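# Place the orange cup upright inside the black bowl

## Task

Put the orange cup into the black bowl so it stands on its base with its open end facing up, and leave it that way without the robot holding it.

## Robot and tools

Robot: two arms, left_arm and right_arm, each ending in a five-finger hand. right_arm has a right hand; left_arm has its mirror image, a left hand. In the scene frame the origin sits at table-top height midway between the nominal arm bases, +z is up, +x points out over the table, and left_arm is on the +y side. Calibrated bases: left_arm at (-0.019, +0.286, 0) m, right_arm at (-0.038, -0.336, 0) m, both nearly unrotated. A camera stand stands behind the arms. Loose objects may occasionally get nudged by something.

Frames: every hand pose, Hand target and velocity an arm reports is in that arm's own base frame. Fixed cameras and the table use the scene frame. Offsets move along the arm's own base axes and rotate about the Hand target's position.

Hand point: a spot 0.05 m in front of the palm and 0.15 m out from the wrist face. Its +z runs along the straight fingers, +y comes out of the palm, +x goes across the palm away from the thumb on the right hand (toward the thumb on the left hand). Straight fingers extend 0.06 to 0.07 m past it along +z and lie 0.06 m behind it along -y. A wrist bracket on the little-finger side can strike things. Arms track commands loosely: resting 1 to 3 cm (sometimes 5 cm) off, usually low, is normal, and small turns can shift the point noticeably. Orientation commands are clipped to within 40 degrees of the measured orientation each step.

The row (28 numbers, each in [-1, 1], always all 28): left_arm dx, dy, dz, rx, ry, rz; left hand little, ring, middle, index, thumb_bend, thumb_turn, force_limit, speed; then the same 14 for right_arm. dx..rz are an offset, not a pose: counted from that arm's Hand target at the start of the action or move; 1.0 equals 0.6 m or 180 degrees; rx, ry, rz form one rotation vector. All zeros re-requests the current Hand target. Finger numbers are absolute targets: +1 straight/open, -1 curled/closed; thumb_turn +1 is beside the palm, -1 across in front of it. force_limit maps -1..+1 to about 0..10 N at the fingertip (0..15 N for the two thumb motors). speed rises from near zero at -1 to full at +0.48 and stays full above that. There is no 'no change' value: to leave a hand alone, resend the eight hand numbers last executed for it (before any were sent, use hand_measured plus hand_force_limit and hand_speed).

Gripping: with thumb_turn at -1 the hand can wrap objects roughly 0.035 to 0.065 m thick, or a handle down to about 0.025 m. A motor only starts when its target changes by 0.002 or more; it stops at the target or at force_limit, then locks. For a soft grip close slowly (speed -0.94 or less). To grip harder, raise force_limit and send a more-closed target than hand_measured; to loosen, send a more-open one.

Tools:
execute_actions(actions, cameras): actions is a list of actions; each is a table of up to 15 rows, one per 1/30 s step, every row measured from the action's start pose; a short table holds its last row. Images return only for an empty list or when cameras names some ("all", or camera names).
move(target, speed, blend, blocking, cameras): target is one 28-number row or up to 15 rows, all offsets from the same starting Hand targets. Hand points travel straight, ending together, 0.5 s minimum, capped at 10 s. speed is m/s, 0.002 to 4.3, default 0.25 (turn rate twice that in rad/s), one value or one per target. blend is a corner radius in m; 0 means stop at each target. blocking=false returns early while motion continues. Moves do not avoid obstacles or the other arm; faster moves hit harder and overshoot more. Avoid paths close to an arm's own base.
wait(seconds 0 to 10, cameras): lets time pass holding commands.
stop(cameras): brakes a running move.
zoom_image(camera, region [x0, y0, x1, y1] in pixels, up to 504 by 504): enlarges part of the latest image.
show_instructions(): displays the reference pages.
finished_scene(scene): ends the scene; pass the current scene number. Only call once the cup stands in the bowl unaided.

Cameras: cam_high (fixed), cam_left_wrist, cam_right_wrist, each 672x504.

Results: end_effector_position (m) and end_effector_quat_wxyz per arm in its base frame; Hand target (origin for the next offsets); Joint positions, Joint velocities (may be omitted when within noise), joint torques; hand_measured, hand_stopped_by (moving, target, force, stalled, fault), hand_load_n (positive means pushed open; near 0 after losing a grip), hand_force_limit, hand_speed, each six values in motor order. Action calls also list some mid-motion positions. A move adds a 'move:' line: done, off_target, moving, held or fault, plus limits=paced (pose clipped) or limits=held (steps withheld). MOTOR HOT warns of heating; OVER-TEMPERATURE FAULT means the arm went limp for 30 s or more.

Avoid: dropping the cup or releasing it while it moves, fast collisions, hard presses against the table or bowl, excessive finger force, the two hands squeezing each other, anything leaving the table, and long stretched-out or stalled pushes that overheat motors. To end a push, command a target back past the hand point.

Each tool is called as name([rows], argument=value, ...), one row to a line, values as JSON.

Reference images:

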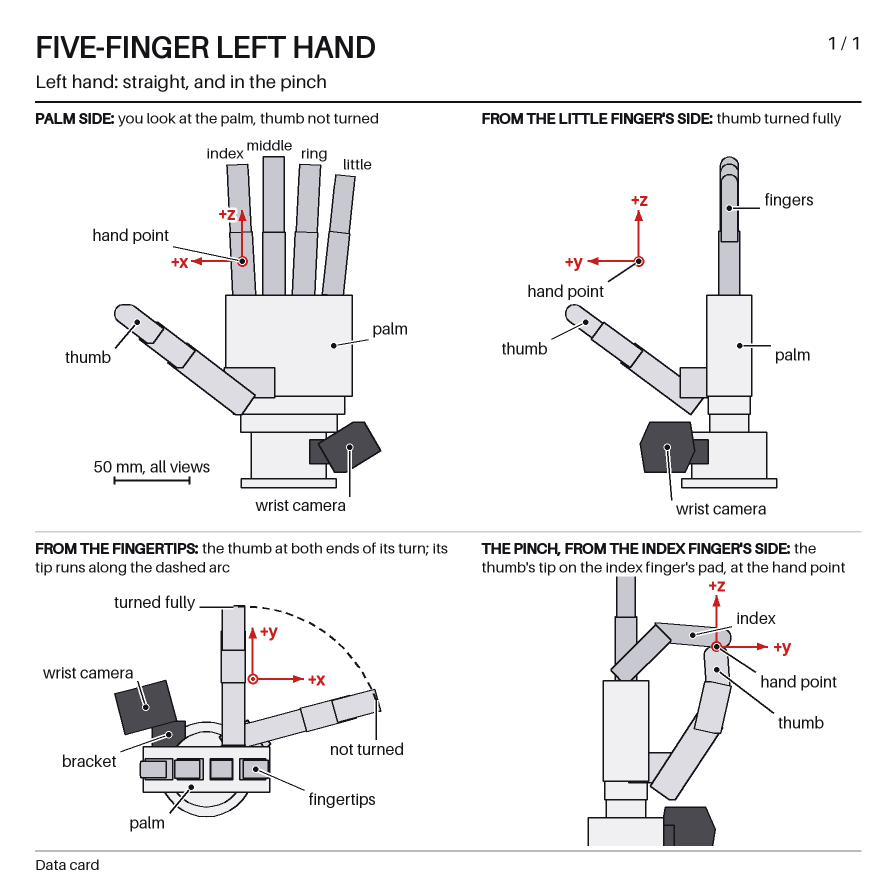

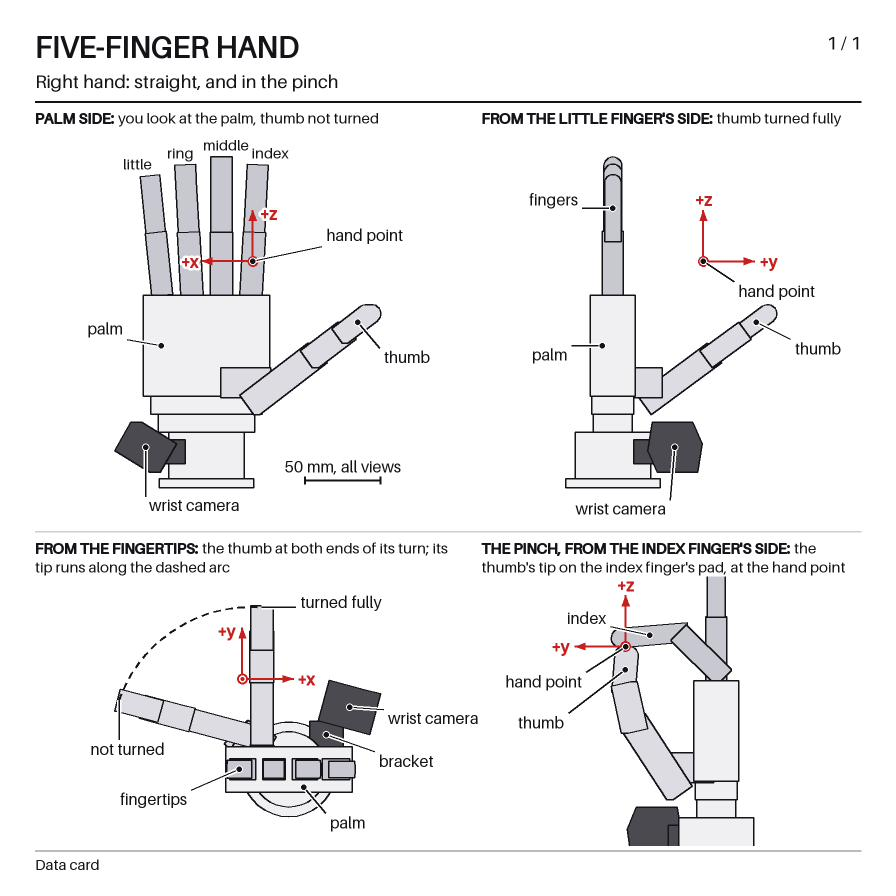

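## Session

execute_actions(actions=[])

zoom_image(camera="cam_high", region=[250, 90, 520, 280])

Scene clock: 0.00 s.
left_arm: end_effector_position=(+0.1549, -0.2921, +0.2067) hand_measured=(+1.000, +1.000, +1.000, +1.000, +1.000, +1.000) hand_load_n=(+0.5, +0.5, -0.5, +0.0, +0.0, +0.0) hand_stopped_by=(target, target, target, target, target, target) hand_force_limit=0.00 hand_speed=-0.80 end_effector_quat_wxyz=(-0.392, -0.093, +0.778, -0.483) | right_arm: end_effector_position=(+0.2946, +0.1223, +0.2185) hand_measured=(+1.000, +1.000, +1.000, +1.000, +1.000, +1.000) hand_load_n=(+0.0, +0.0, -0.5, +0.0, +0.0, +0.0) hand_stopped_by=(target, target, target, target, target, target) hand_force_limit=0.00 hand_speed=-0.80 end_effector_quat_wxyz=(+0.283, -0.215, +0.920, -0.164)
Joint positions: left_arm=[-0.504 1.414 0.943 -1.347 1.334 1.025] | right_arm=[0.481 0.712 0.759 -1.108 0.448 1.475]
Joint velocities: within noise
Joint torques (N m): no reading
Heat: left arm: hottest elbow 31 °C; right arm: hottest elbow 34 °C.
Hand target: left_arm +0.1610, -0.2955, +0.2133; -0.384, -0.085, +0.779, -0.489 | right_arm +0.2987, +0.1245, +0.2299; +0.293, -0.212, +0.918, -0.161

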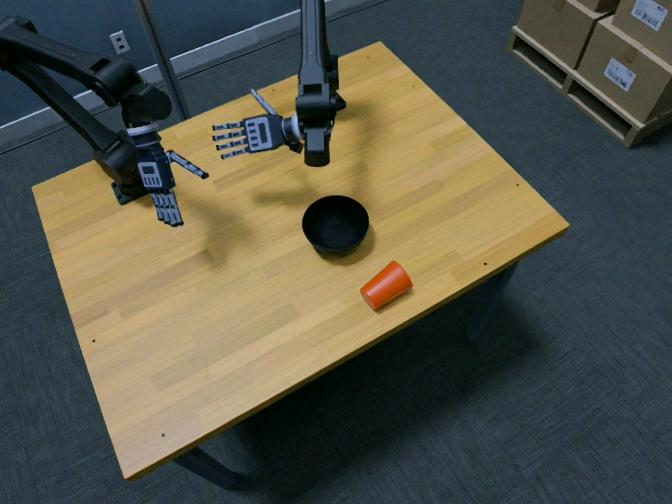

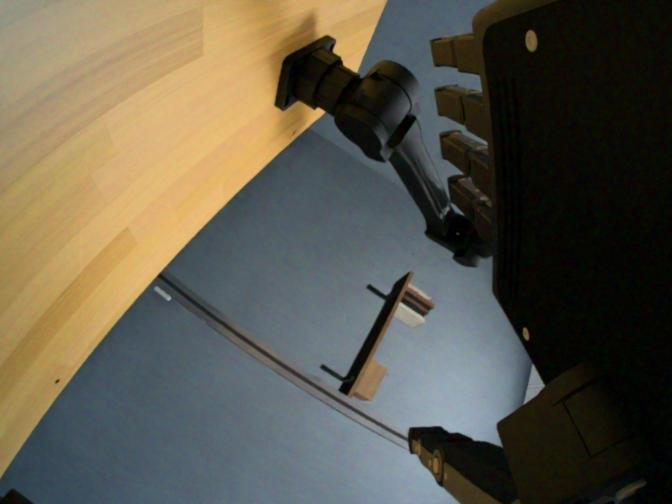

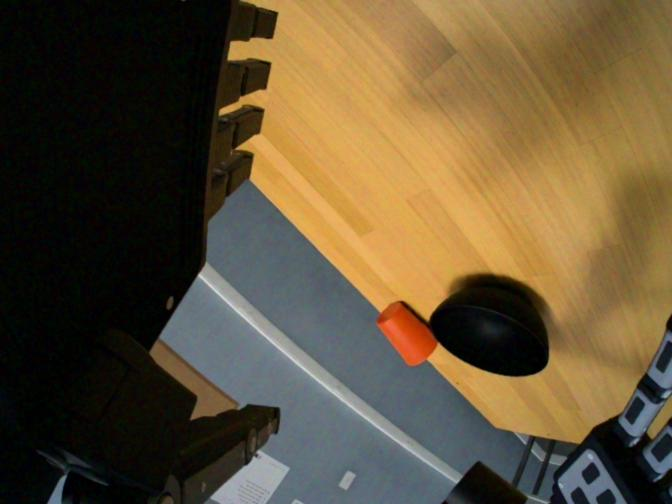

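Scaled by 1.867 from the camera's 672x504 image, which has a finer 960x720 frame.

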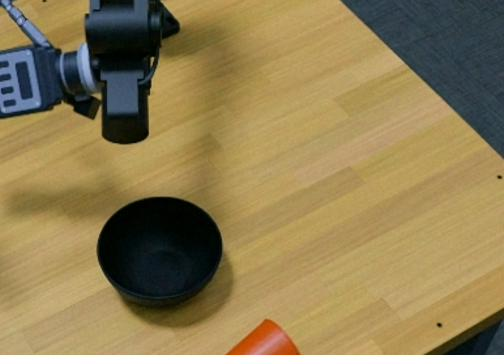

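zoom_image(camera="cam_high", region=[290, 180, 440, 330])

zoom_image(camera="cam_right_wrist", region=[350, 260, 560, 400])

Scaled by 3.360 from the camera's 672x504 image, which has a finer 960x720 frame.

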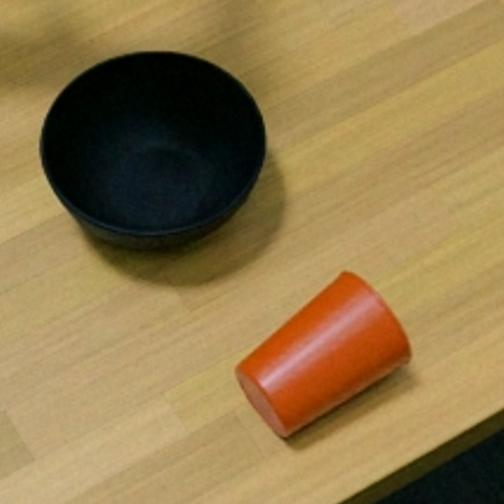

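Scaled by 2.400 from the camera's 672x504 image, which has a finer 960x720 frame.

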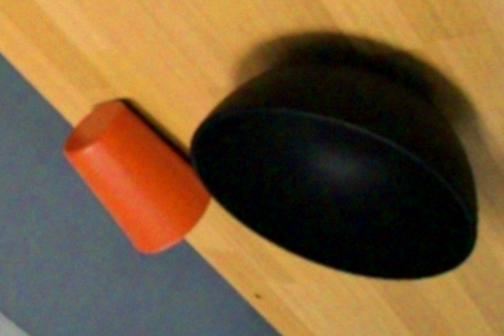

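move([
  [0.2317,0.2925,0.1445,0.133,-0.068,0.2825, 1,1,1,1,1,-1,-0.5,0, 0,0,0,0,0,0, 1,1,1,1,1,1,0,-0.8],
  [0.7987,0.1555,-0.1055,0.2661,-0.1363,0.5649, 1,1,1,1,1,-1,-0.5,0, 0,0,0,0,0,0, 1,1,1,1,1,1,0,-0.8],
], speed=0.3, blend=[0.05,0], cameras=["cam_high","cam_left_wrist"])

zoom_image(camera="cam_high", region=[320, 180, 470, 330])

Scene clock: 101.80 s.
left_arm: end_effector_position=(+0.6172, -0.1869, +0.1218) hand_measured=(+1.000, +1.000, +1.000, +1.000, +1.000, -1.000) hand_load_n=(+0.0, +0.0, +0.0, +0.0, +0.0, +0.5) hand_stopped_by=(target, target, target, target, target, target) hand_force_limit=-0.50 hand_speed=0.00 end_effector_quat_wxyz=(-0.320, +0.677, -0.608, +0.263) | right_arm: end_effector_position=(+0.2946, +0.1223, +0.2185) hand_measured=(+1.000, +1.000, +1.000, +1.000, +1.000, +1.000) hand_load_n=(+0.0, +0.0, +0.0, +0.0, +0.0, +0.0) hand_stopped_by=(target, target, target, target, target, target) hand_force_limit=0.00 hand_speed=-0.80 end_effector_quat_wxyz=(+0.283, -0.215, +0.920, -0.164)
Joint positions: left_arm=[-0.331 1.689 1.283 -0.372 -0.358 -0.288] | right_arm=[0.481 0.712 0.759 -1.108 0.448 1.475]
Joint torques (N m): left_arm=[-1.26 -11.81 16.34 1.72 -0.41 -0.04] | right_arm=[0.62 -0.67 12.22 1.16 0.32 -0.08]
Heat: left arm: hottest elbow 40 °C; right arm: hottest elbow 44 °C.
Hand target: left_arm +0.6402, -0.2021, +0.1498; -0.328, +0.673, -0.595, +0.290 | right_arm +0.2987, +0.1245, +0.2299; +0.293, -0.212, +0.918, -0.161
Off the commanded pose: left_arm 0.039 m, 4 deg | right_arm 0.012 m, 1 deg.
move: off_target (left_arm, right_arm)
Images, in order (width x height): cam_high 672x504, cam_left_wrist 672x504.

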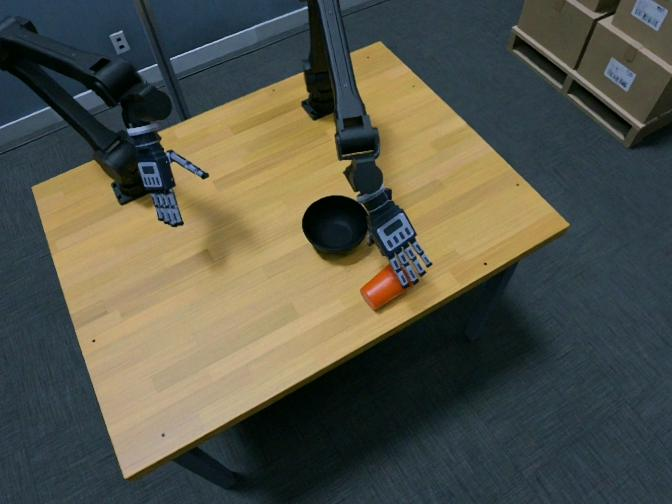

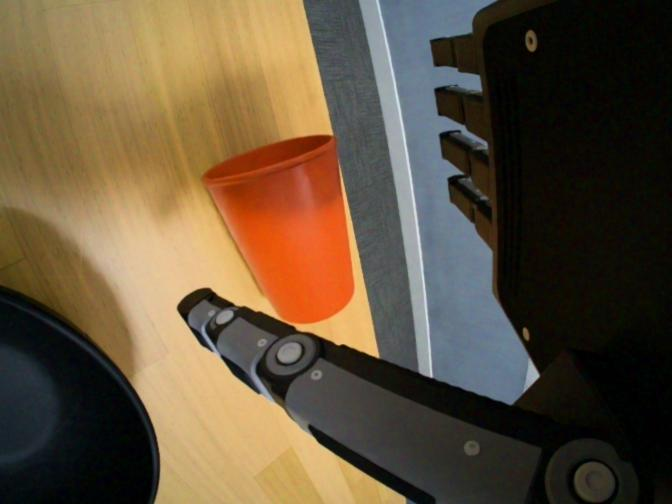

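Scaled by 3.360 from the camera's 672x504 image, which has a finer 960x720 frame.

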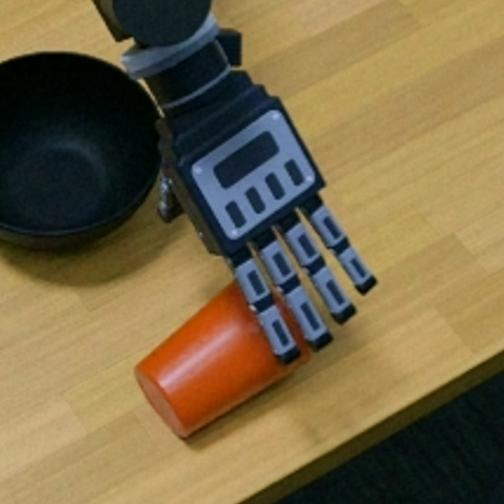

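move(target=[0.0013,-0.0165,-0.0997,0,0,0, 1,1,1,1,1,-1,-0.5,0, 0,0,0,0,0,0, 1,1,1,1,1,1,0,-0.8], speed=0.12, cameras=["cam_high","cam_left_wrist"])

zoom_image(camera="cam_high", region=[320, 180, 470, 330])

Scene clock: 118.10 s.
left_arm: end_effector_position=(+0.6399, -0.2013, +0.0903) hand_measured=(+1.000, +1.000, +1.000, +1.000, +1.000, -1.000) hand_load_n=(+0.0, +0.0, +0.0, +0.0, +0.0, +0.0) hand_stopped_by=(target, target, target, target, target, target) hand_force_limit=-0.50 hand_speed=0.00 end_effector_quat_wxyz=(-0.329, +0.675, -0.597, +0.281) | right_arm: end_effector_position=(+0.2946, +0.1223, +0.2185) hand_measured=(+1.000, +1.000, +1.000, +1.000, +1.000, +1.000) hand_load_n=(+0.0, +0.0, +0.0, +0.0, +0.0, +0.0) hand_stopped_by=(target, target, target, target, target, target) hand_force_limit=0.00 hand_speed=-0.80 end_effector_quat_wxyz=(+0.283, -0.215, +0.920, -0.164)
Joint positions: left_arm=[-0.343 1.771 1.283 -0.248 -0.37 -0.3] | right_arm=[0.481 0.712 0.759 -1.108 0.448 1.475]
Joint torques (N m): left_arm=[-1.55 -12.86 10.29 2.21 -0.4 -0.05] | right_arm=[0.67 -0.67 12.23 1.17 0.32 -0.08]
Heat: left arm: hottest elbow 40 °C; right arm: hottest elbow 44 °C.
Hand target: left_arm +0.6409, -0.2120, +0.0898; -0.328, +0.673, -0.596, +0.290 | right_arm +0.2987, +0.1245, +0.2299; +0.293, -0.212, +0.918, -0.161
Off the commanded pose: left_arm 0.011 m, 1 deg | right_arm 0.012 m, 1 deg.
move: off_target (left_arm, right_arm)
Images, in order (width x height): cam_high 672x504, cam_left_wrist 672x504.

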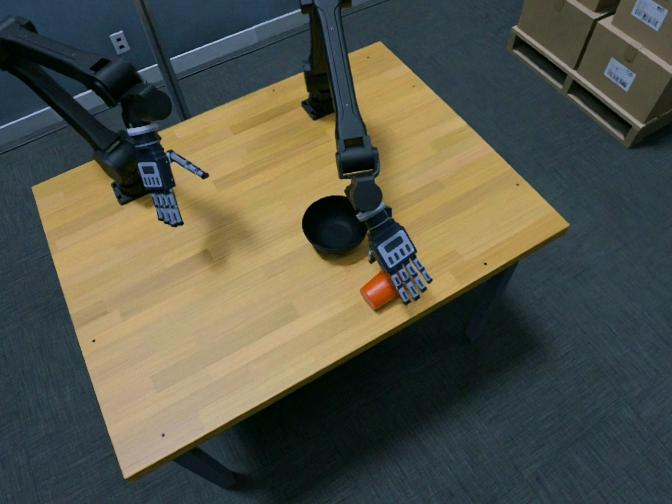

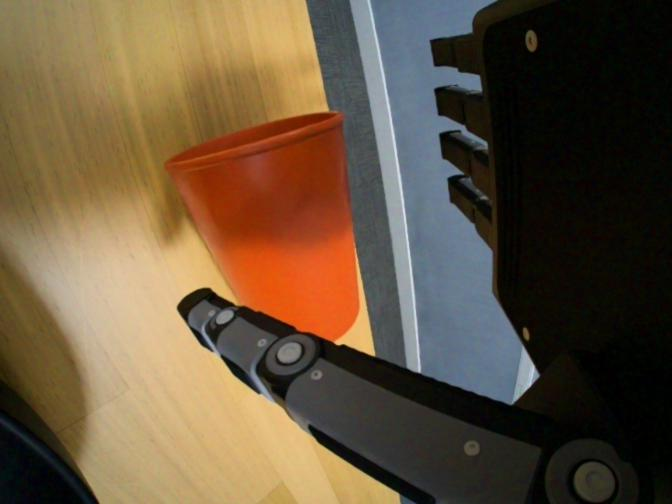

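Scaled by 3.360 from the camera's 672x504 image, which has a finer 960x720 frame.

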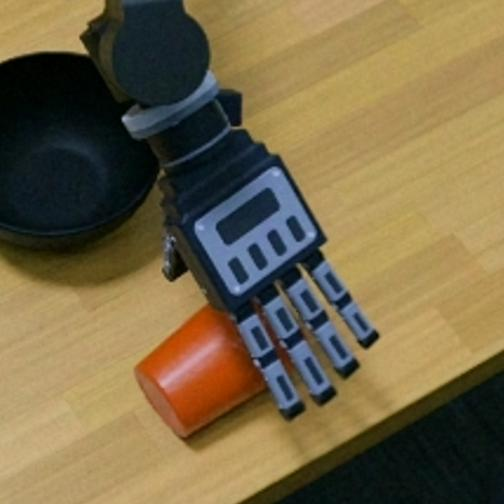

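move([
  [0.0125,-0.0117,0,0,0,0, 1,1,1,1,1,-1,-0.5,0, 0,0,0,0,0,0, 1,1,1,1,1,1,0,-0.8],
  [0.0125,-0.0117,-0.0883,0,0,0, 1,1,1,1,1,-1,-0.5,0, 0,0,0,0,0,0, 1,1,1,1,1,1,0,-0.8],
], speed=0.08, blend=[0.005,0], cameras=["cam_high","cam_left_wrist"])

zoom_image(camera="cam_high", region=[320, 180, 470, 330])

Scene clock: 129.33 s.
left_arm: end_effector_position=(+0.6493, -0.2091, +0.0406) hand_measured=(+1.000, +1.000, +1.000, +1.000, +1.000, -1.000) hand_load_n=(+0.0, +0.0, +0.0, +0.0, +0.0, +0.0) hand_stopped_by=(target, target, target, target, target, target) hand_force_limit=-0.50 hand_speed=0.00 end_effector_quat_wxyz=(-0.330, +0.675, -0.596, +0.284) | right_arm: end_effector_position=(+0.2946, +0.1223, +0.2185) hand_measured=(+1.000, +1.000, +1.000, +1.000, +1.000, +1.000) hand_load_n=(+0.0, +0.0, +0.0, +0.0, +0.0, +0.0) hand_stopped_by=(target, target, target, target, target, target) hand_force_limit=0.00 hand_speed=-0.80 end_effector_quat_wxyz=(+0.283, -0.215, +0.920, -0.164)
Joint positions: left_arm=[-0.351 1.863 1.264 -0.133 -0.375 -0.305] | right_arm=[0.481 0.712 0.759 -1.108 0.448 1.475]
Joint torques (N m): left_arm=[-1.61 -13.1 9.42 2.19 -0.4 -0.04] | right_arm=[0.62 -0.67 12.21 1.17 0.32 -0.08]
Heat: left arm: hottest elbow 39 °C; right arm: hottest elbow 44 °C.
Hand target: left_arm +0.6485, -0.2192, +0.0372; -0.328, +0.673, -0.596, +0.290 | right_arm +0.2987, +0.1245, +0.2299; +0.293, -0.212, +0.918, -0.161
Off the commanded pose: left_arm 0.011 m, 1 deg | right_arm 0.012 m, 1 deg.
move: off_target (left_arm, right_arm)
Images, in order (width x height): cam_high 672x504, cam_left_wrist 672x504.

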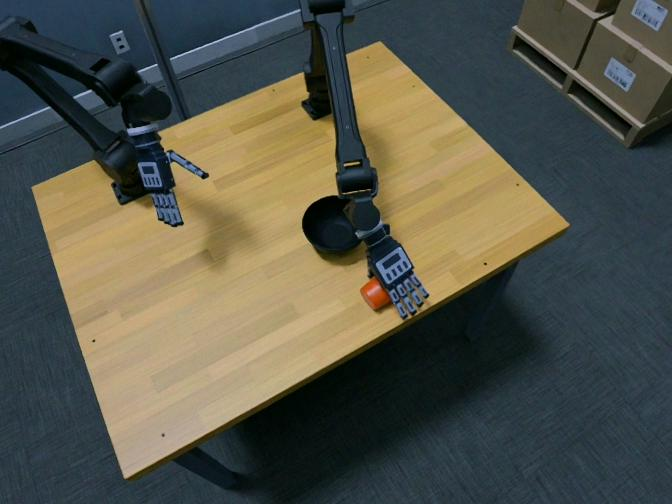

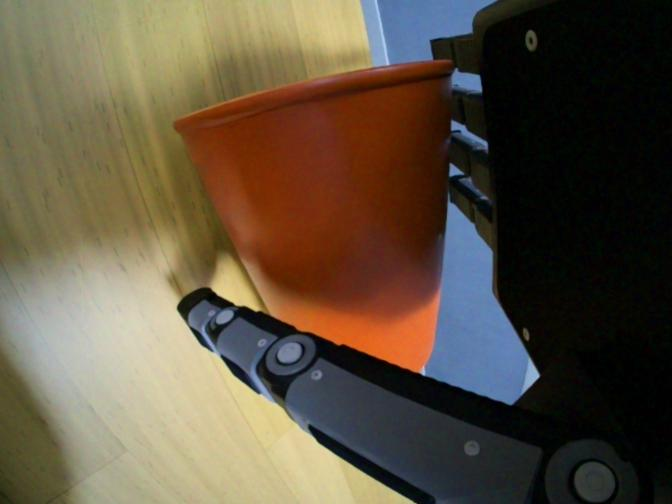

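Scaled by 3.360 from the camera's 672x504 image, which has a finer 960x720 frame.

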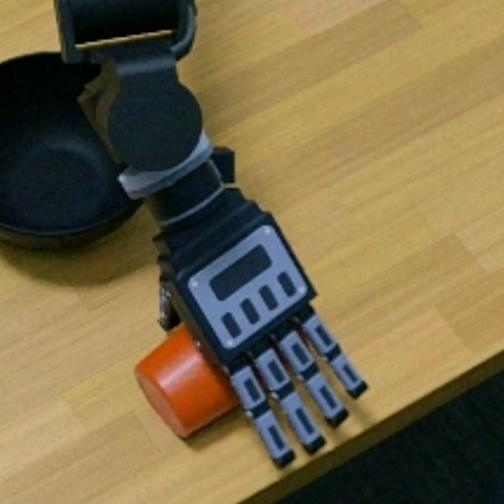

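move(target=[0,0,0,0,0,0, 1,1,0,0,0,-1,-0.4,-0.9, 0,0,0,0,0,0, 1,1,1,1,1,1,0,-0.8], speed=0.1, cameras=["cam_high","cam_left_wrist"])

zoom_image(camera="cam_high", region=[320, 180, 470, 330])

Scene clock: 135.77 s.
left_arm: end_effector_position=(+0.6493, -0.2090, +0.0406) hand_measured=(+1.000, +1.000, +0.368, +0.302, +0.680, -1.000) hand_load_n=(+0.0, +0.0, +2.0, +3.0, +7.5, +1.0) hand_stopped_by=(target, target, force, force, force, target) hand_force_limit=-0.40 hand_speed=-0.90 end_effector_quat_wxyz=(-0.330, +0.675, -0.596, +0.284) | right_arm: end_effector_position=(+0.2946, +0.1223, +0.2185) hand_measured=(+1.000, +1.000, +1.000, +1.000, +1.000, +1.000) hand_load_n=(+0.0, +0.0, +0.0, +0.0, +0.0, +0.0) hand_stopped_by=(target, target, target, target, target, target) hand_force_limit=0.00 hand_speed=-0.80 end_effector_quat_wxyz=(+0.283, -0.215, +0.920, -0.164)
Joint positions: left_arm=[-0.351 1.863 1.264 -0.133 -0.376 -0.305] | right_arm=[0.481 0.712 0.759 -1.108 0.448 1.475]
Joint torques (N m): left_arm=[-1.55 -13.1 9.42 2.21 -0.39 -0.04] | right_arm=[0.67 -0.62 12.22 1.17 0.32 -0.09]
Heat: left arm: hottest elbow 39 °C; right arm: hottest elbow 44 °C.
Hand target: left_arm +0.6485, -0.2192, +0.0372; -0.328, +0.673, -0.596, +0.290 | right_arm +0.2987, +0.1245, +0.2299; +0.293, -0.212, +0.918, -0.161
Off the commanded pose: left_arm 0.011 m, 1 deg | right_arm 0.012 m, 1 deg.
move: off_target (left_arm, right_arm)
Images, in order (width x height): cam_high 672x504, cam_left_wrist 672x504.

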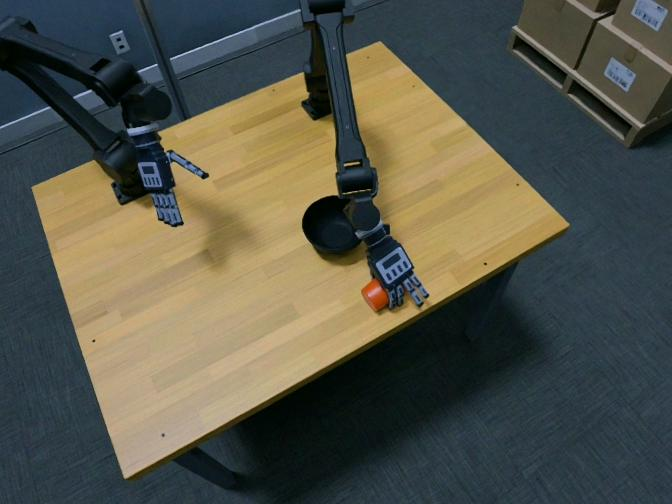

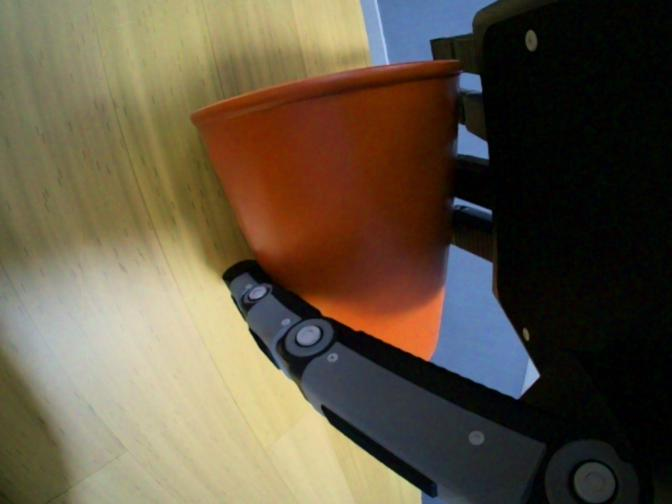

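Scaled by 3.360 from the camera's 672x504 image, which has a finer 960x720 frame.

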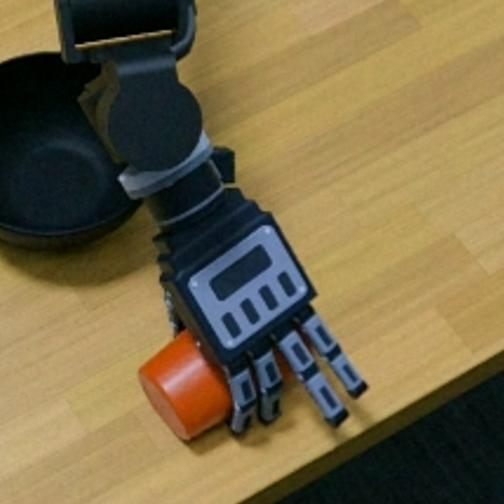

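move([
  [0,0.0167,0.2833,0,0,0, 1,1,0,0,0,-1,-0.4,-0.9, 0,0,0,0,0,0, 1,1,1,1,1,1,0,-0.8],
  [-0.0058,0.457,0.3167,0.4918,-0.1368,-0.1956, 1,1,0,0,0,-1,-0.4,-0.9, 0,0,0,0,0,0, 1,1,1,1,1,1,0,-0.8],
], speed=0.22, blend=[0.03,0], cameras=["cam_high","cam_left_wrist"])

zoom_image(camera="cam_high", region=[370, 100, 570, 300])

Scene clock: 152.70 s.
left_arm: end_effector_position=(+0.6448, +0.0474, +0.2269) hand_measured=(+1.000, +1.000, +0.368, +0.302, +0.680, -1.000) hand_load_n=(+0.0, +0.0, +2.0, +3.0, +7.5, +1.5) hand_stopped_by=(target, target, force, force, force, target) hand_force_limit=-0.40 hand_speed=-0.90 end_effector_quat_wxyz=(+0.703, -0.002, +0.711, -0.009) | right_arm: end_effector_position=(+0.2946, +0.1223, +0.2185) hand_measured=(+1.000, +1.000, +1.000, +1.000, +1.000, +1.000) hand_load_n=(+0.0, +0.0, +0.0, +0.0, -0.5, +0.0) hand_stopped_by=(target, target, target, target, target, target) hand_force_limit=0.00 hand_speed=-0.80 end_effector_quat_wxyz=(+0.283, -0.215, +0.920, -0.164)
Joint positions: left_arm=[-0.022 1.56 0.854 0.693 -0.012 1.556] | right_arm=[0.481 0.712 0.759 -1.108 0.448 1.475]
Joint torques (N m): left_arm=[0.67 -9.11 9.21 2.77 0.02 0.25] | right_arm=[0.73 -0.62 12.23 1.16 0.32 -0.08]
Heat: left arm: hottest elbow 40 °C; right arm: hottest elbow 45 °C.
Hand target: left_arm +0.6450, +0.0551, +0.2272; +0.707, +0.000, +0.707, +0.000 | right_arm +0.2987, +0.1245, +0.2299; +0.293, -0.212, +0.918, -0.161
Off the commanded pose: left_arm 0.008 m, 1 deg | right_arm 0.012 m, 1 deg.
move: off_target (right_arm)
Images, in order (width x height): cam_high 672x504, cam_left_wrist 672x504.

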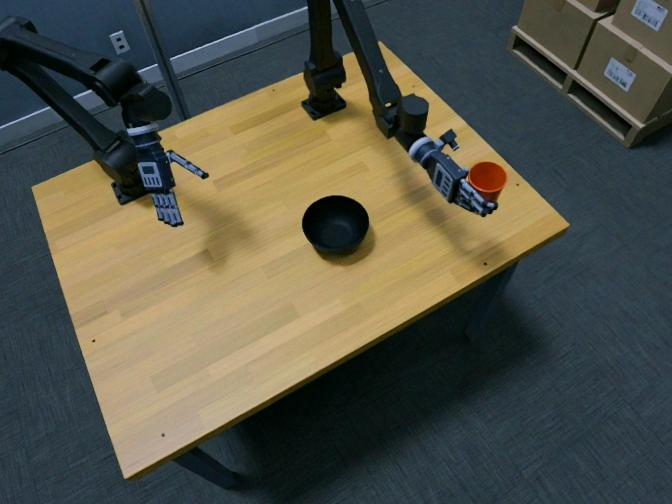

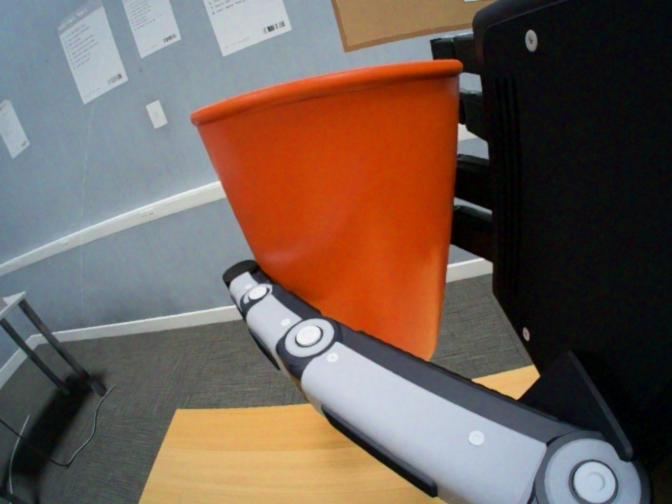

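Scaled by 2.520 from the camera's 672x504 image, which has a finer 960x720 frame.

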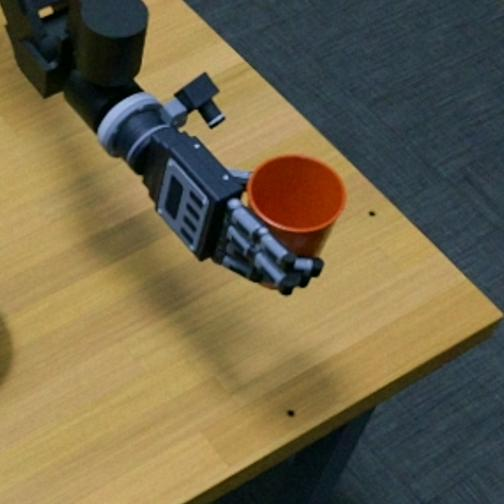

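move([
  [0,0,-0.275,-0.011,0.008,0, 1,1,0,0,0,-1,-0.4,-0.9, 0,0,0,0,0,0, 1,1,1,1,1,1,0,-0.8],
  [0,0,-0.307,-0.011,0.008,0, 1,1,0,0,0,-1,-0.4,-0.9, 0,0,0,0,0,0, 1,1,1,1,1,1,0,-0.8],
], speed=[0.15,0.04], blend=[0.004,0], cameras=["cam_high","cam_left_wrist"])

zoom_image(camera="cam_high", region=[400, 140, 550, 290])

Scene clock: 164.43 s.
left_arm: end_effector_position=(+0.6429, +0.0469, +0.0466) hand_measured=(+1.000, +1.000, +0.368, +0.302, +0.680, -1.000) hand_load_n=(+0.0, +0.0, +2.0, +3.0, +7.5, +1.0) hand_stopped_by=(target, target, force, force, force, target) hand_force_limit=-0.40 hand_speed=-0.90 end_effector_quat_wxyz=(+0.696, -0.005, +0.718, -0.014) | right_arm: end_effector_position=(+0.2946, +0.1223, +0.2185) hand_measured=(+1.000, +1.000, +1.000, +1.000, +1.000, +1.000) hand_load_n=(+0.0, +0.0, +0.0, +0.0, +0.0, +0.0) hand_stopped_by=(target, target, target, target, target, target) hand_force_limit=0.00 hand_speed=-0.80 end_effector_quat_wxyz=(+0.283, -0.215, +0.920, -0.164)
Joint positions: left_arm=[-0.021 2.003 0.788 1.184 -0.009 1.544] | right_arm=[0.481 0.712 0.759 -1.108 0.448 1.475]
Joint torques (N m): left_arm=[0.85 -10.34 6.22 2.51 0.02 0.02] | right_arm=[0.67 -0.73 12.22 1.16 0.32 -0.09]
Heat: left arm: hottest elbow 40 °C; right arm: hottest elbow 45 °C.
Hand target: left_arm +0.6449, +0.0552, +0.0429; +0.698, -0.012, +0.716, -0.013 | right_arm +0.2987, +0.1245, +0.2299; +0.293, -0.212, +0.918, -0.161
Off the commanded pose: left_arm 0.009 m, 1 deg | right_arm 0.012 m, 1 deg.
move: off_target (right_arm)
Images, in order (width x height): cam_high 672x504, cam_left_wrist 672x504.

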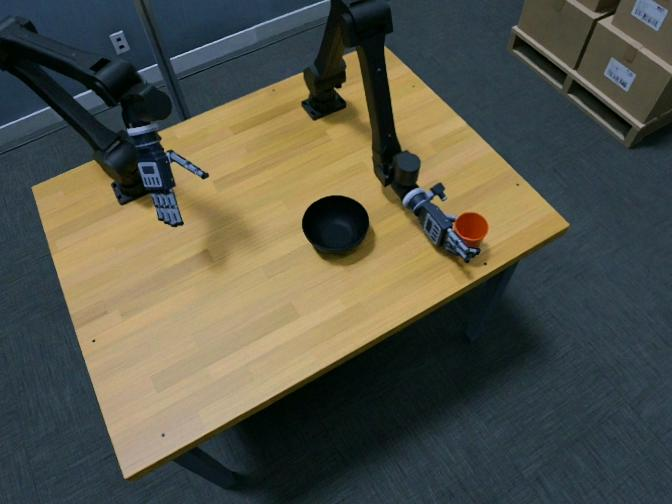

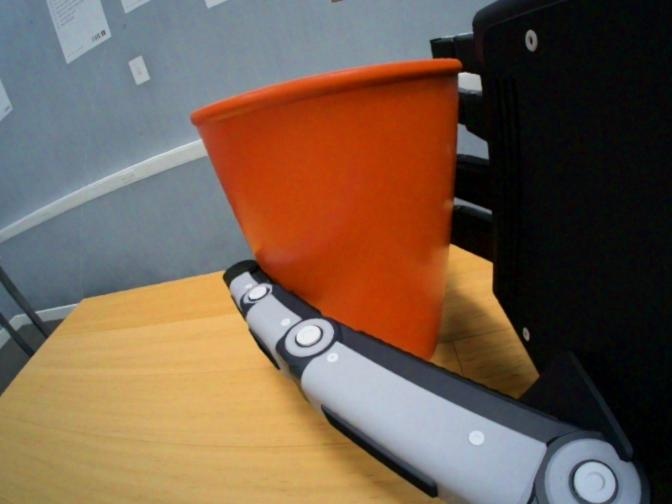

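Scaled by 3.360 from the camera's 672x504 image, which has a finer 960x720 frame.

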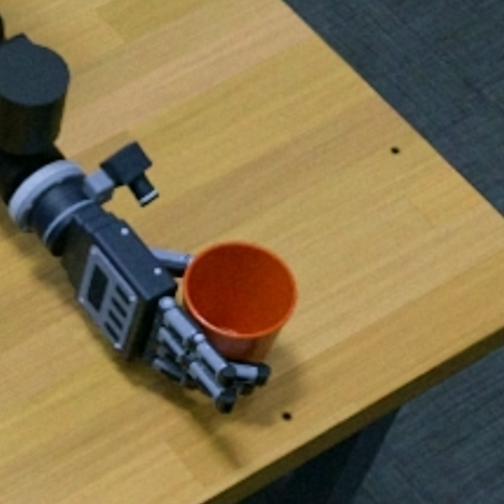

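move(target=[0,0,-0.0167,0,0,0, 1,1,0,0,0,-1,-0.4,-0.9, 0,0,0,0,0,0, 1,1,1,1,1,1,0,-0.8], speed=0.04, cameras=["cam_high"])

zoom_image(camera="cam_high", region=[430, 190, 510, 270])

Scene clock: 170.53 s.
left_arm: end_effector_position=(+0.6428, +0.0469, +0.0450) hand_measured=(+1.000, +1.000, +0.368, +0.302, +0.680, -1.000) hand_load_n=(-0.5, +0.0, +2.0, +2.5, +7.0, +0.5) hand_stopped_by=(target, target, force, force, force, target) hand_force_limit=-0.40 hand_speed=-0.90 end_effector_quat_wxyz=(+0.702, -0.005, +0.712, -0.014) | right_arm: end_effector_position=(+0.2946, +0.1223, +0.2185) hand_measured=(+1.000, +1.000, +1.000, +1.000, +1.000, +1.000) hand_load_n=(+0.0, +0.0, +0.0, +0.0, +0.0, -0.5) hand_stopped_by=(target, target, target, target, target, target) hand_force_limit=0.00 hand_speed=-0.80 end_effector_quat_wxyz=(+0.283, -0.215, +0.920, -0.164)
Joint positions: left_arm=[-0.021 2.022 0.788 1.221 -0.009 1.544] | right_arm=[0.481 0.712 0.759 -1.108 0.448 1.475]
Joint torques (N m): left_arm=[0.91 -9.7 6.38 2.13 0.01 0.01] | right_arm=[0.67 -0.62 12.22 1.17 0.31 -0.08]
Heat: left arm: hottest elbow 39 °C; right arm: hottest elbow 45 °C.
Hand target: left_arm +0.6449, +0.0552, +0.0329; +0.698, -0.012, +0.716, -0.013 | right_arm +0.2987, +0.1245, +0.2299; +0.293, -0.212, +0.918, -0.161
Off the commanded pose: left_arm 0.015 m, 1 deg | right_arm 0.012 m, 1 deg.
move: off_target (left_arm, right_arm)
Images, in order (width x height): cam_high 672x504.

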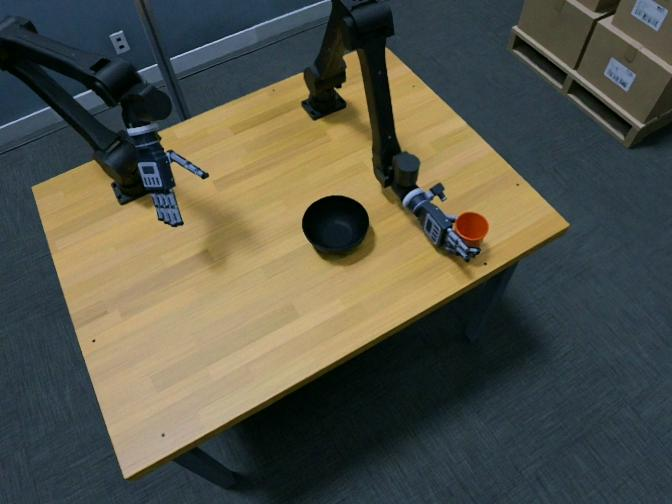

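Scaled by 6.300 from the camera's 672x504 image, which has a finer 960x720 frame.

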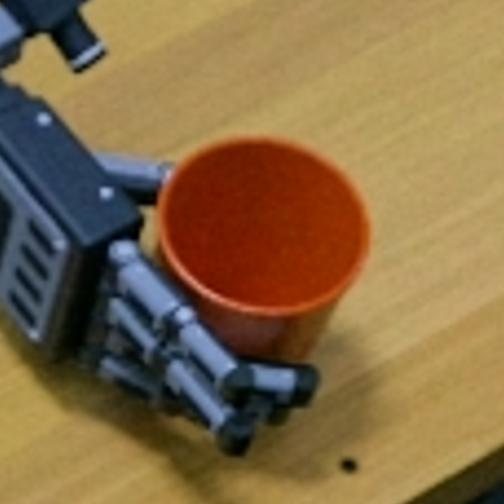

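move(target=[0,0,-0.015,0,0,0, 1,1,0,0,0,-1,-0.4,-0.9, 0,0,0,0,0,0, 1,1,1,1,1,1,0,-0.8], speed=0.04, cameras=["cam_high","cam_left_wrist"])

zoom_image(camera="cam_high", region=[430, 190, 510, 270])

Scene clock: 175.20 s.
left_arm: end_effector_position=(+0.6421, +0.0488, +0.0423) hand_measured=(+1.000, +1.000, +0.368, +0.304, +0.680, -1.000) hand_load_n=(+0.0, +0.0, +0.0, +3.0, +6.0, -1.0) hand_stopped_by=(target, target, force, force, force, target) hand_force_limit=-0.40 hand_speed=-0.90 end_effector_quat_wxyz=(+0.707, -0.006, +0.707, -0.013) | right_arm: end_effector_position=(+0.2946, +0.1223, +0.2185) hand_measured=(+1.000, +1.000, +1.000, +1.000, +1.000, +1.000) hand_load_n=(+0.0, +0.0, +0.0, +0.0, -0.5, +0.0) hand_stopped_by=(target, target, target, target, target, target) hand_force_limit=0.00 hand_speed=-0.80 end_effector_quat_wxyz=(+0.283, -0.215, +0.920, -0.164)
Joint positions: left_arm=[-0.018 2.04 0.788 1.253 -0.009 1.544] | right_arm=[0.481 0.712 0.759 -1.108 0.448 1.475]
Joint torques (N m): left_arm=[0.56 -9.23 6.54 1.85 0.01 0.01] | right_arm=[0.62 -0.62 12.22 1.16 0.32 -0.08]
Heat: left arm: hottest elbow 39 °C; right arm: hottest elbow 45 °C.
Hand target: left_arm +0.6449, +0.0552, +0.0238; +0.698, -0.012, +0.716, -0.013 | right_arm +0.2987, +0.1245, +0.2299; +0.293, -0.212, +0.918, -0.161
Off the commanded pose: left_arm 0.020 m, 2 deg | right_arm 0.012 m, 1 deg.
move: off_target (left_arm, right_arm)
Images, in order (width x height): cam_high 672x504, cam_left_wrist 672x504.

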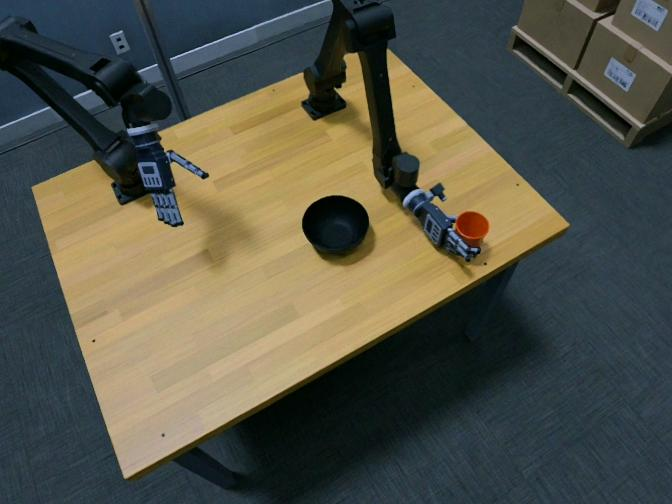

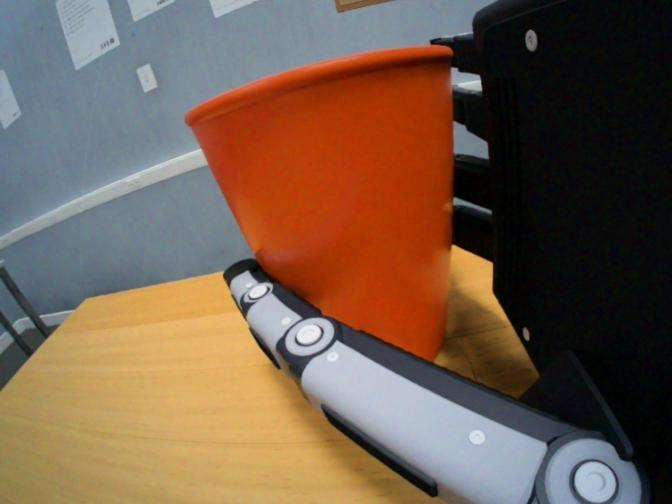

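Scaled by 6.300 from the camera's 672x504 image, which has a finer 960x720 frame.

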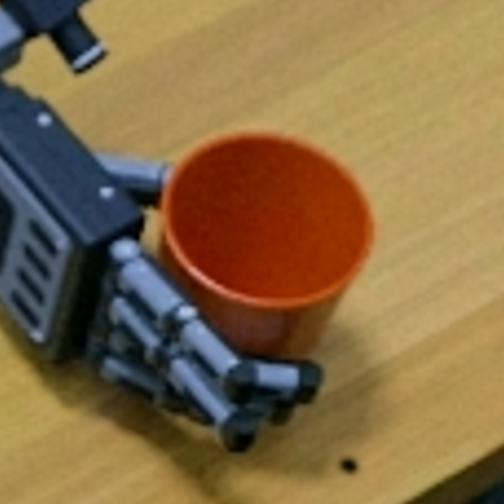

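move([
  [0,-0.01,0.0287,0,0,0, 1,1,0,0,0,-1,-0.4,-0.9, 0,0,0,0,0,0, 1,1,1,1,1,1,0,-0.8],
  [0,-0.01,0.0287,0,0,0, 1,1,1,1,1,-1,-0.4,-0.75, 0,0,0,0,0,0, 1,1,1,1,1,1,0,-0.8],
], speed=0.06, cameras=["cam_high","cam_left_wrist"])

zoom_image(camera="cam_high", region=[430, 190, 510, 270])

Scene clock: 192.07 s.
left_arm: end_effector_position=(+0.6412, +0.0506, +0.0389) hand_measured=(+1.000, +1.000, +1.000, +1.000, +1.000, -1.000) hand_load_n=(+0.0, +0.0, +0.0, +0.0, +0.0, +0.0) hand_stopped_by=(target, target, target, target, target, target) hand_force_limit=-0.40 hand_speed=-0.75 end_effector_quat_wxyz=(+0.697, -0.009, +0.717, -0.009) | right_arm: end_effector_position=(+0.2946, +0.1223, +0.2185) hand_measured=(+1.000, +1.000, +1.000, +1.000, +1.000, +1.000) hand_load_n=(+0.0, +0.0, +0.0, +0.0, +0.0, +0.0) hand_stopped_by=(target, target, target, target, target, target) hand_force_limit=0.00 hand_speed=-0.80 end_effector_quat_wxyz=(+0.283, -0.215, +0.920, -0.164)
Joint positions: left_arm=[-0.018 2.028 0.788 1.212 -0.018 1.544] | right_arm=[0.481 0.712 0.759 -1.108 0.448 1.475]
Joint torques (N m): left_arm=[-0.56 -11.75 6.11 1.66 -0.15 0.01] | right_arm=[0.62 -0.67 12.23 1.17 0.32 -0.09]
Heat: left arm: hottest elbow 37 °C; right arm: hottest elbow 45 °C.
Hand target: left_arm +0.6450, +0.0492, +0.0412; +0.698, -0.012, +0.716, -0.013 | right_arm +0.2987, +0.1245, +0.2299; +0.293, -0.212, +0.918, -0.161
Off the commanded pose: left_arm 0.005 m, 1 deg | right_arm 0.012 m, 1 deg.
move: off_target (right_arm)
Images, in order (width x height): cam_high 672x504, cam_left_wrist 672x504.

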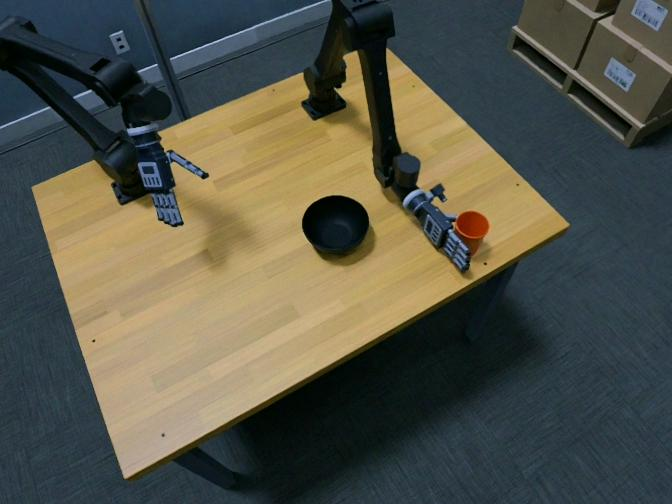

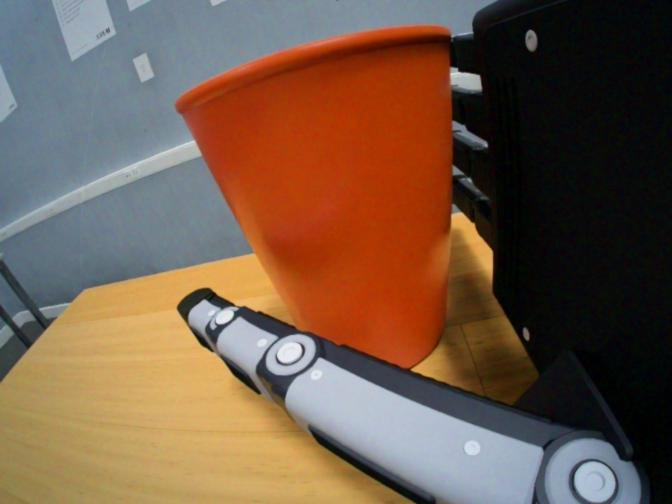

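Scaled by 6.300 from the camera's 672x504 image, which has a finer 960x720 frame.

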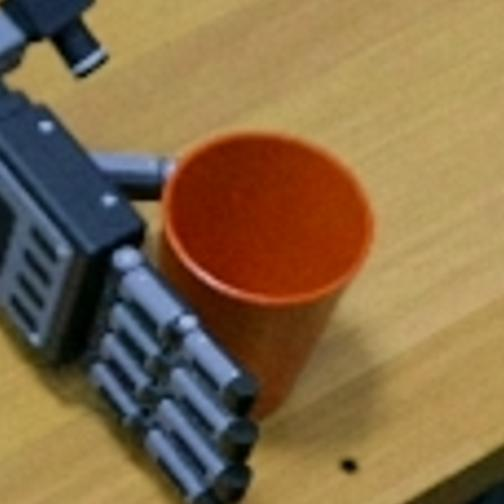

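move([
  [-0.1083,-0.005,0.04,0,0,0, 1,1,1,1,1,-1,-0.4,-0.5, 0,0,0,0,0,0, 1,1,1,1,1,1,0,-0.8],
  [-0.1417,-0.0983,0.265,0,0,0, 1,1,1,1,1,-1,-0.4,-0.5, 0,0,0,0,0,0, 1,1,1,1,1,1,0,-0.8],
  [-0.075,-0.0317,0.29,-0.4581,0.1921,0.1971, 1,1,1,1,1,-1,-0.4,-0.5, 0,0,0,0,0,0, 1,1,1,1,1,1,0,-0.8],
  [-0.0083,-0.02,0.2067,-0.4581,0.1921,0.1971, 1,1,1,1,1,-1,-0.4,-0.5, 0,0,0,0,0,0, 1,1,1,1,1,1,0,-0.8],
], speed=[0.1,0.25,0.3,0.2], blend=[0.01,0.03,0.02,0], cameras=["cam_high","cam_left_wrist"])

zoom_image(camera="cam_high", region=[400, 140, 520, 260])

Scene clock: 211.40 s.
left_arm: end_effector_position=(+0.6111, +0.0277, +0.1283) hand_measured=(+1.000, +1.000, +1.000, +1.000, +1.000, -1.000) hand_load_n=(+0.0, +0.0, +0.0, +0.0, +0.0, +0.0) hand_stopped_by=(target, target, target, target, target, target) hand_force_limit=-0.40 hand_speed=-0.50 end_effector_quat_wxyz=(-0.239, +0.658, -0.670, +0.245) | right_arm: end_effector_position=(+0.2946, +0.1223, +0.2185) hand_measured=(+1.000, +1.000, +1.000, +1.000, +1.000, +1.000) hand_load_n=(+0.0, +0.0, +0.5, +0.0, +0.0, +0.0) hand_stopped_by=(target, target, target, target, target, target) hand_force_limit=0.00 hand_speed=-0.80 end_effector_quat_wxyz=(+0.283, -0.215, +0.920, -0.164)
Joint positions: left_arm=[0.113 1.675 1.335 -0.536 0.085 0.1] | right_arm=[0.481 0.712 0.759 -1.108 0.448 1.475]
Joint torques (N m): left_arm=[0.67 -12.63 16.62 2.03 0.06 -0.05] | right_arm=[0.62 -0.67 12.23 1.16 0.32 -0.08]
Heat: left arm: hottest elbow 37 °C; right arm: hottest elbow 46 °C.
Hand target: left_arm +0.6400, +0.0371, +0.1651; -0.270, +0.654, -0.653, +0.270 | right_arm +0.2987, +0.1245, +0.2299; +0.293, -0.212, +0.918, -0.161
Off the commanded pose: left_arm 0.048 m, 5 deg | right_arm 0.012 m, 1 deg.
move: off_target (left_arm, right_arm)
Images, in order (width x height): cam_high 672x504, cam_left_wrist 672x504.

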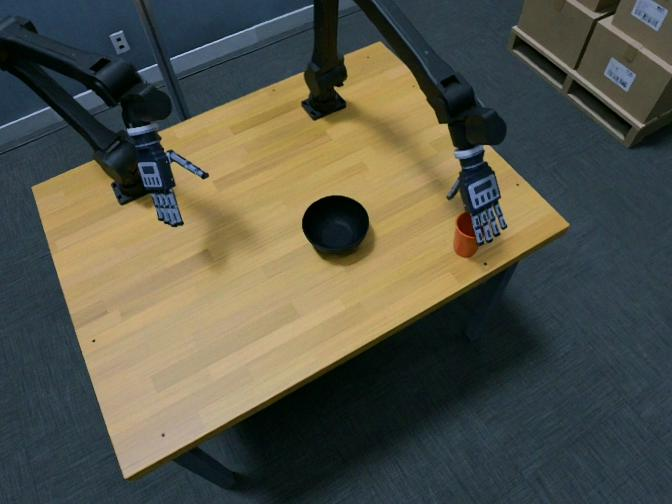

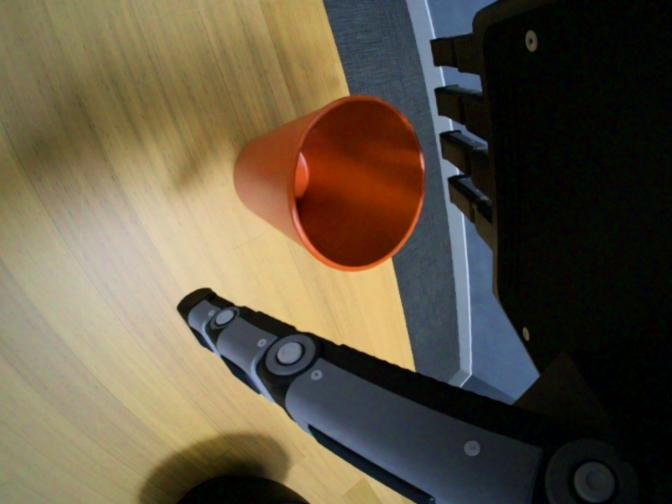

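Scaled by 4.200 from the camera's 672x504 image, which has a finer 960x720 frame.

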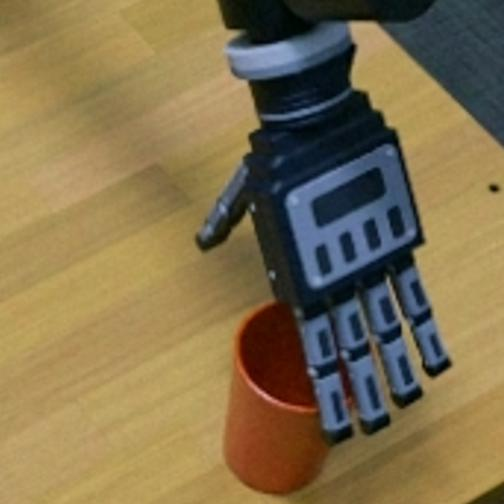

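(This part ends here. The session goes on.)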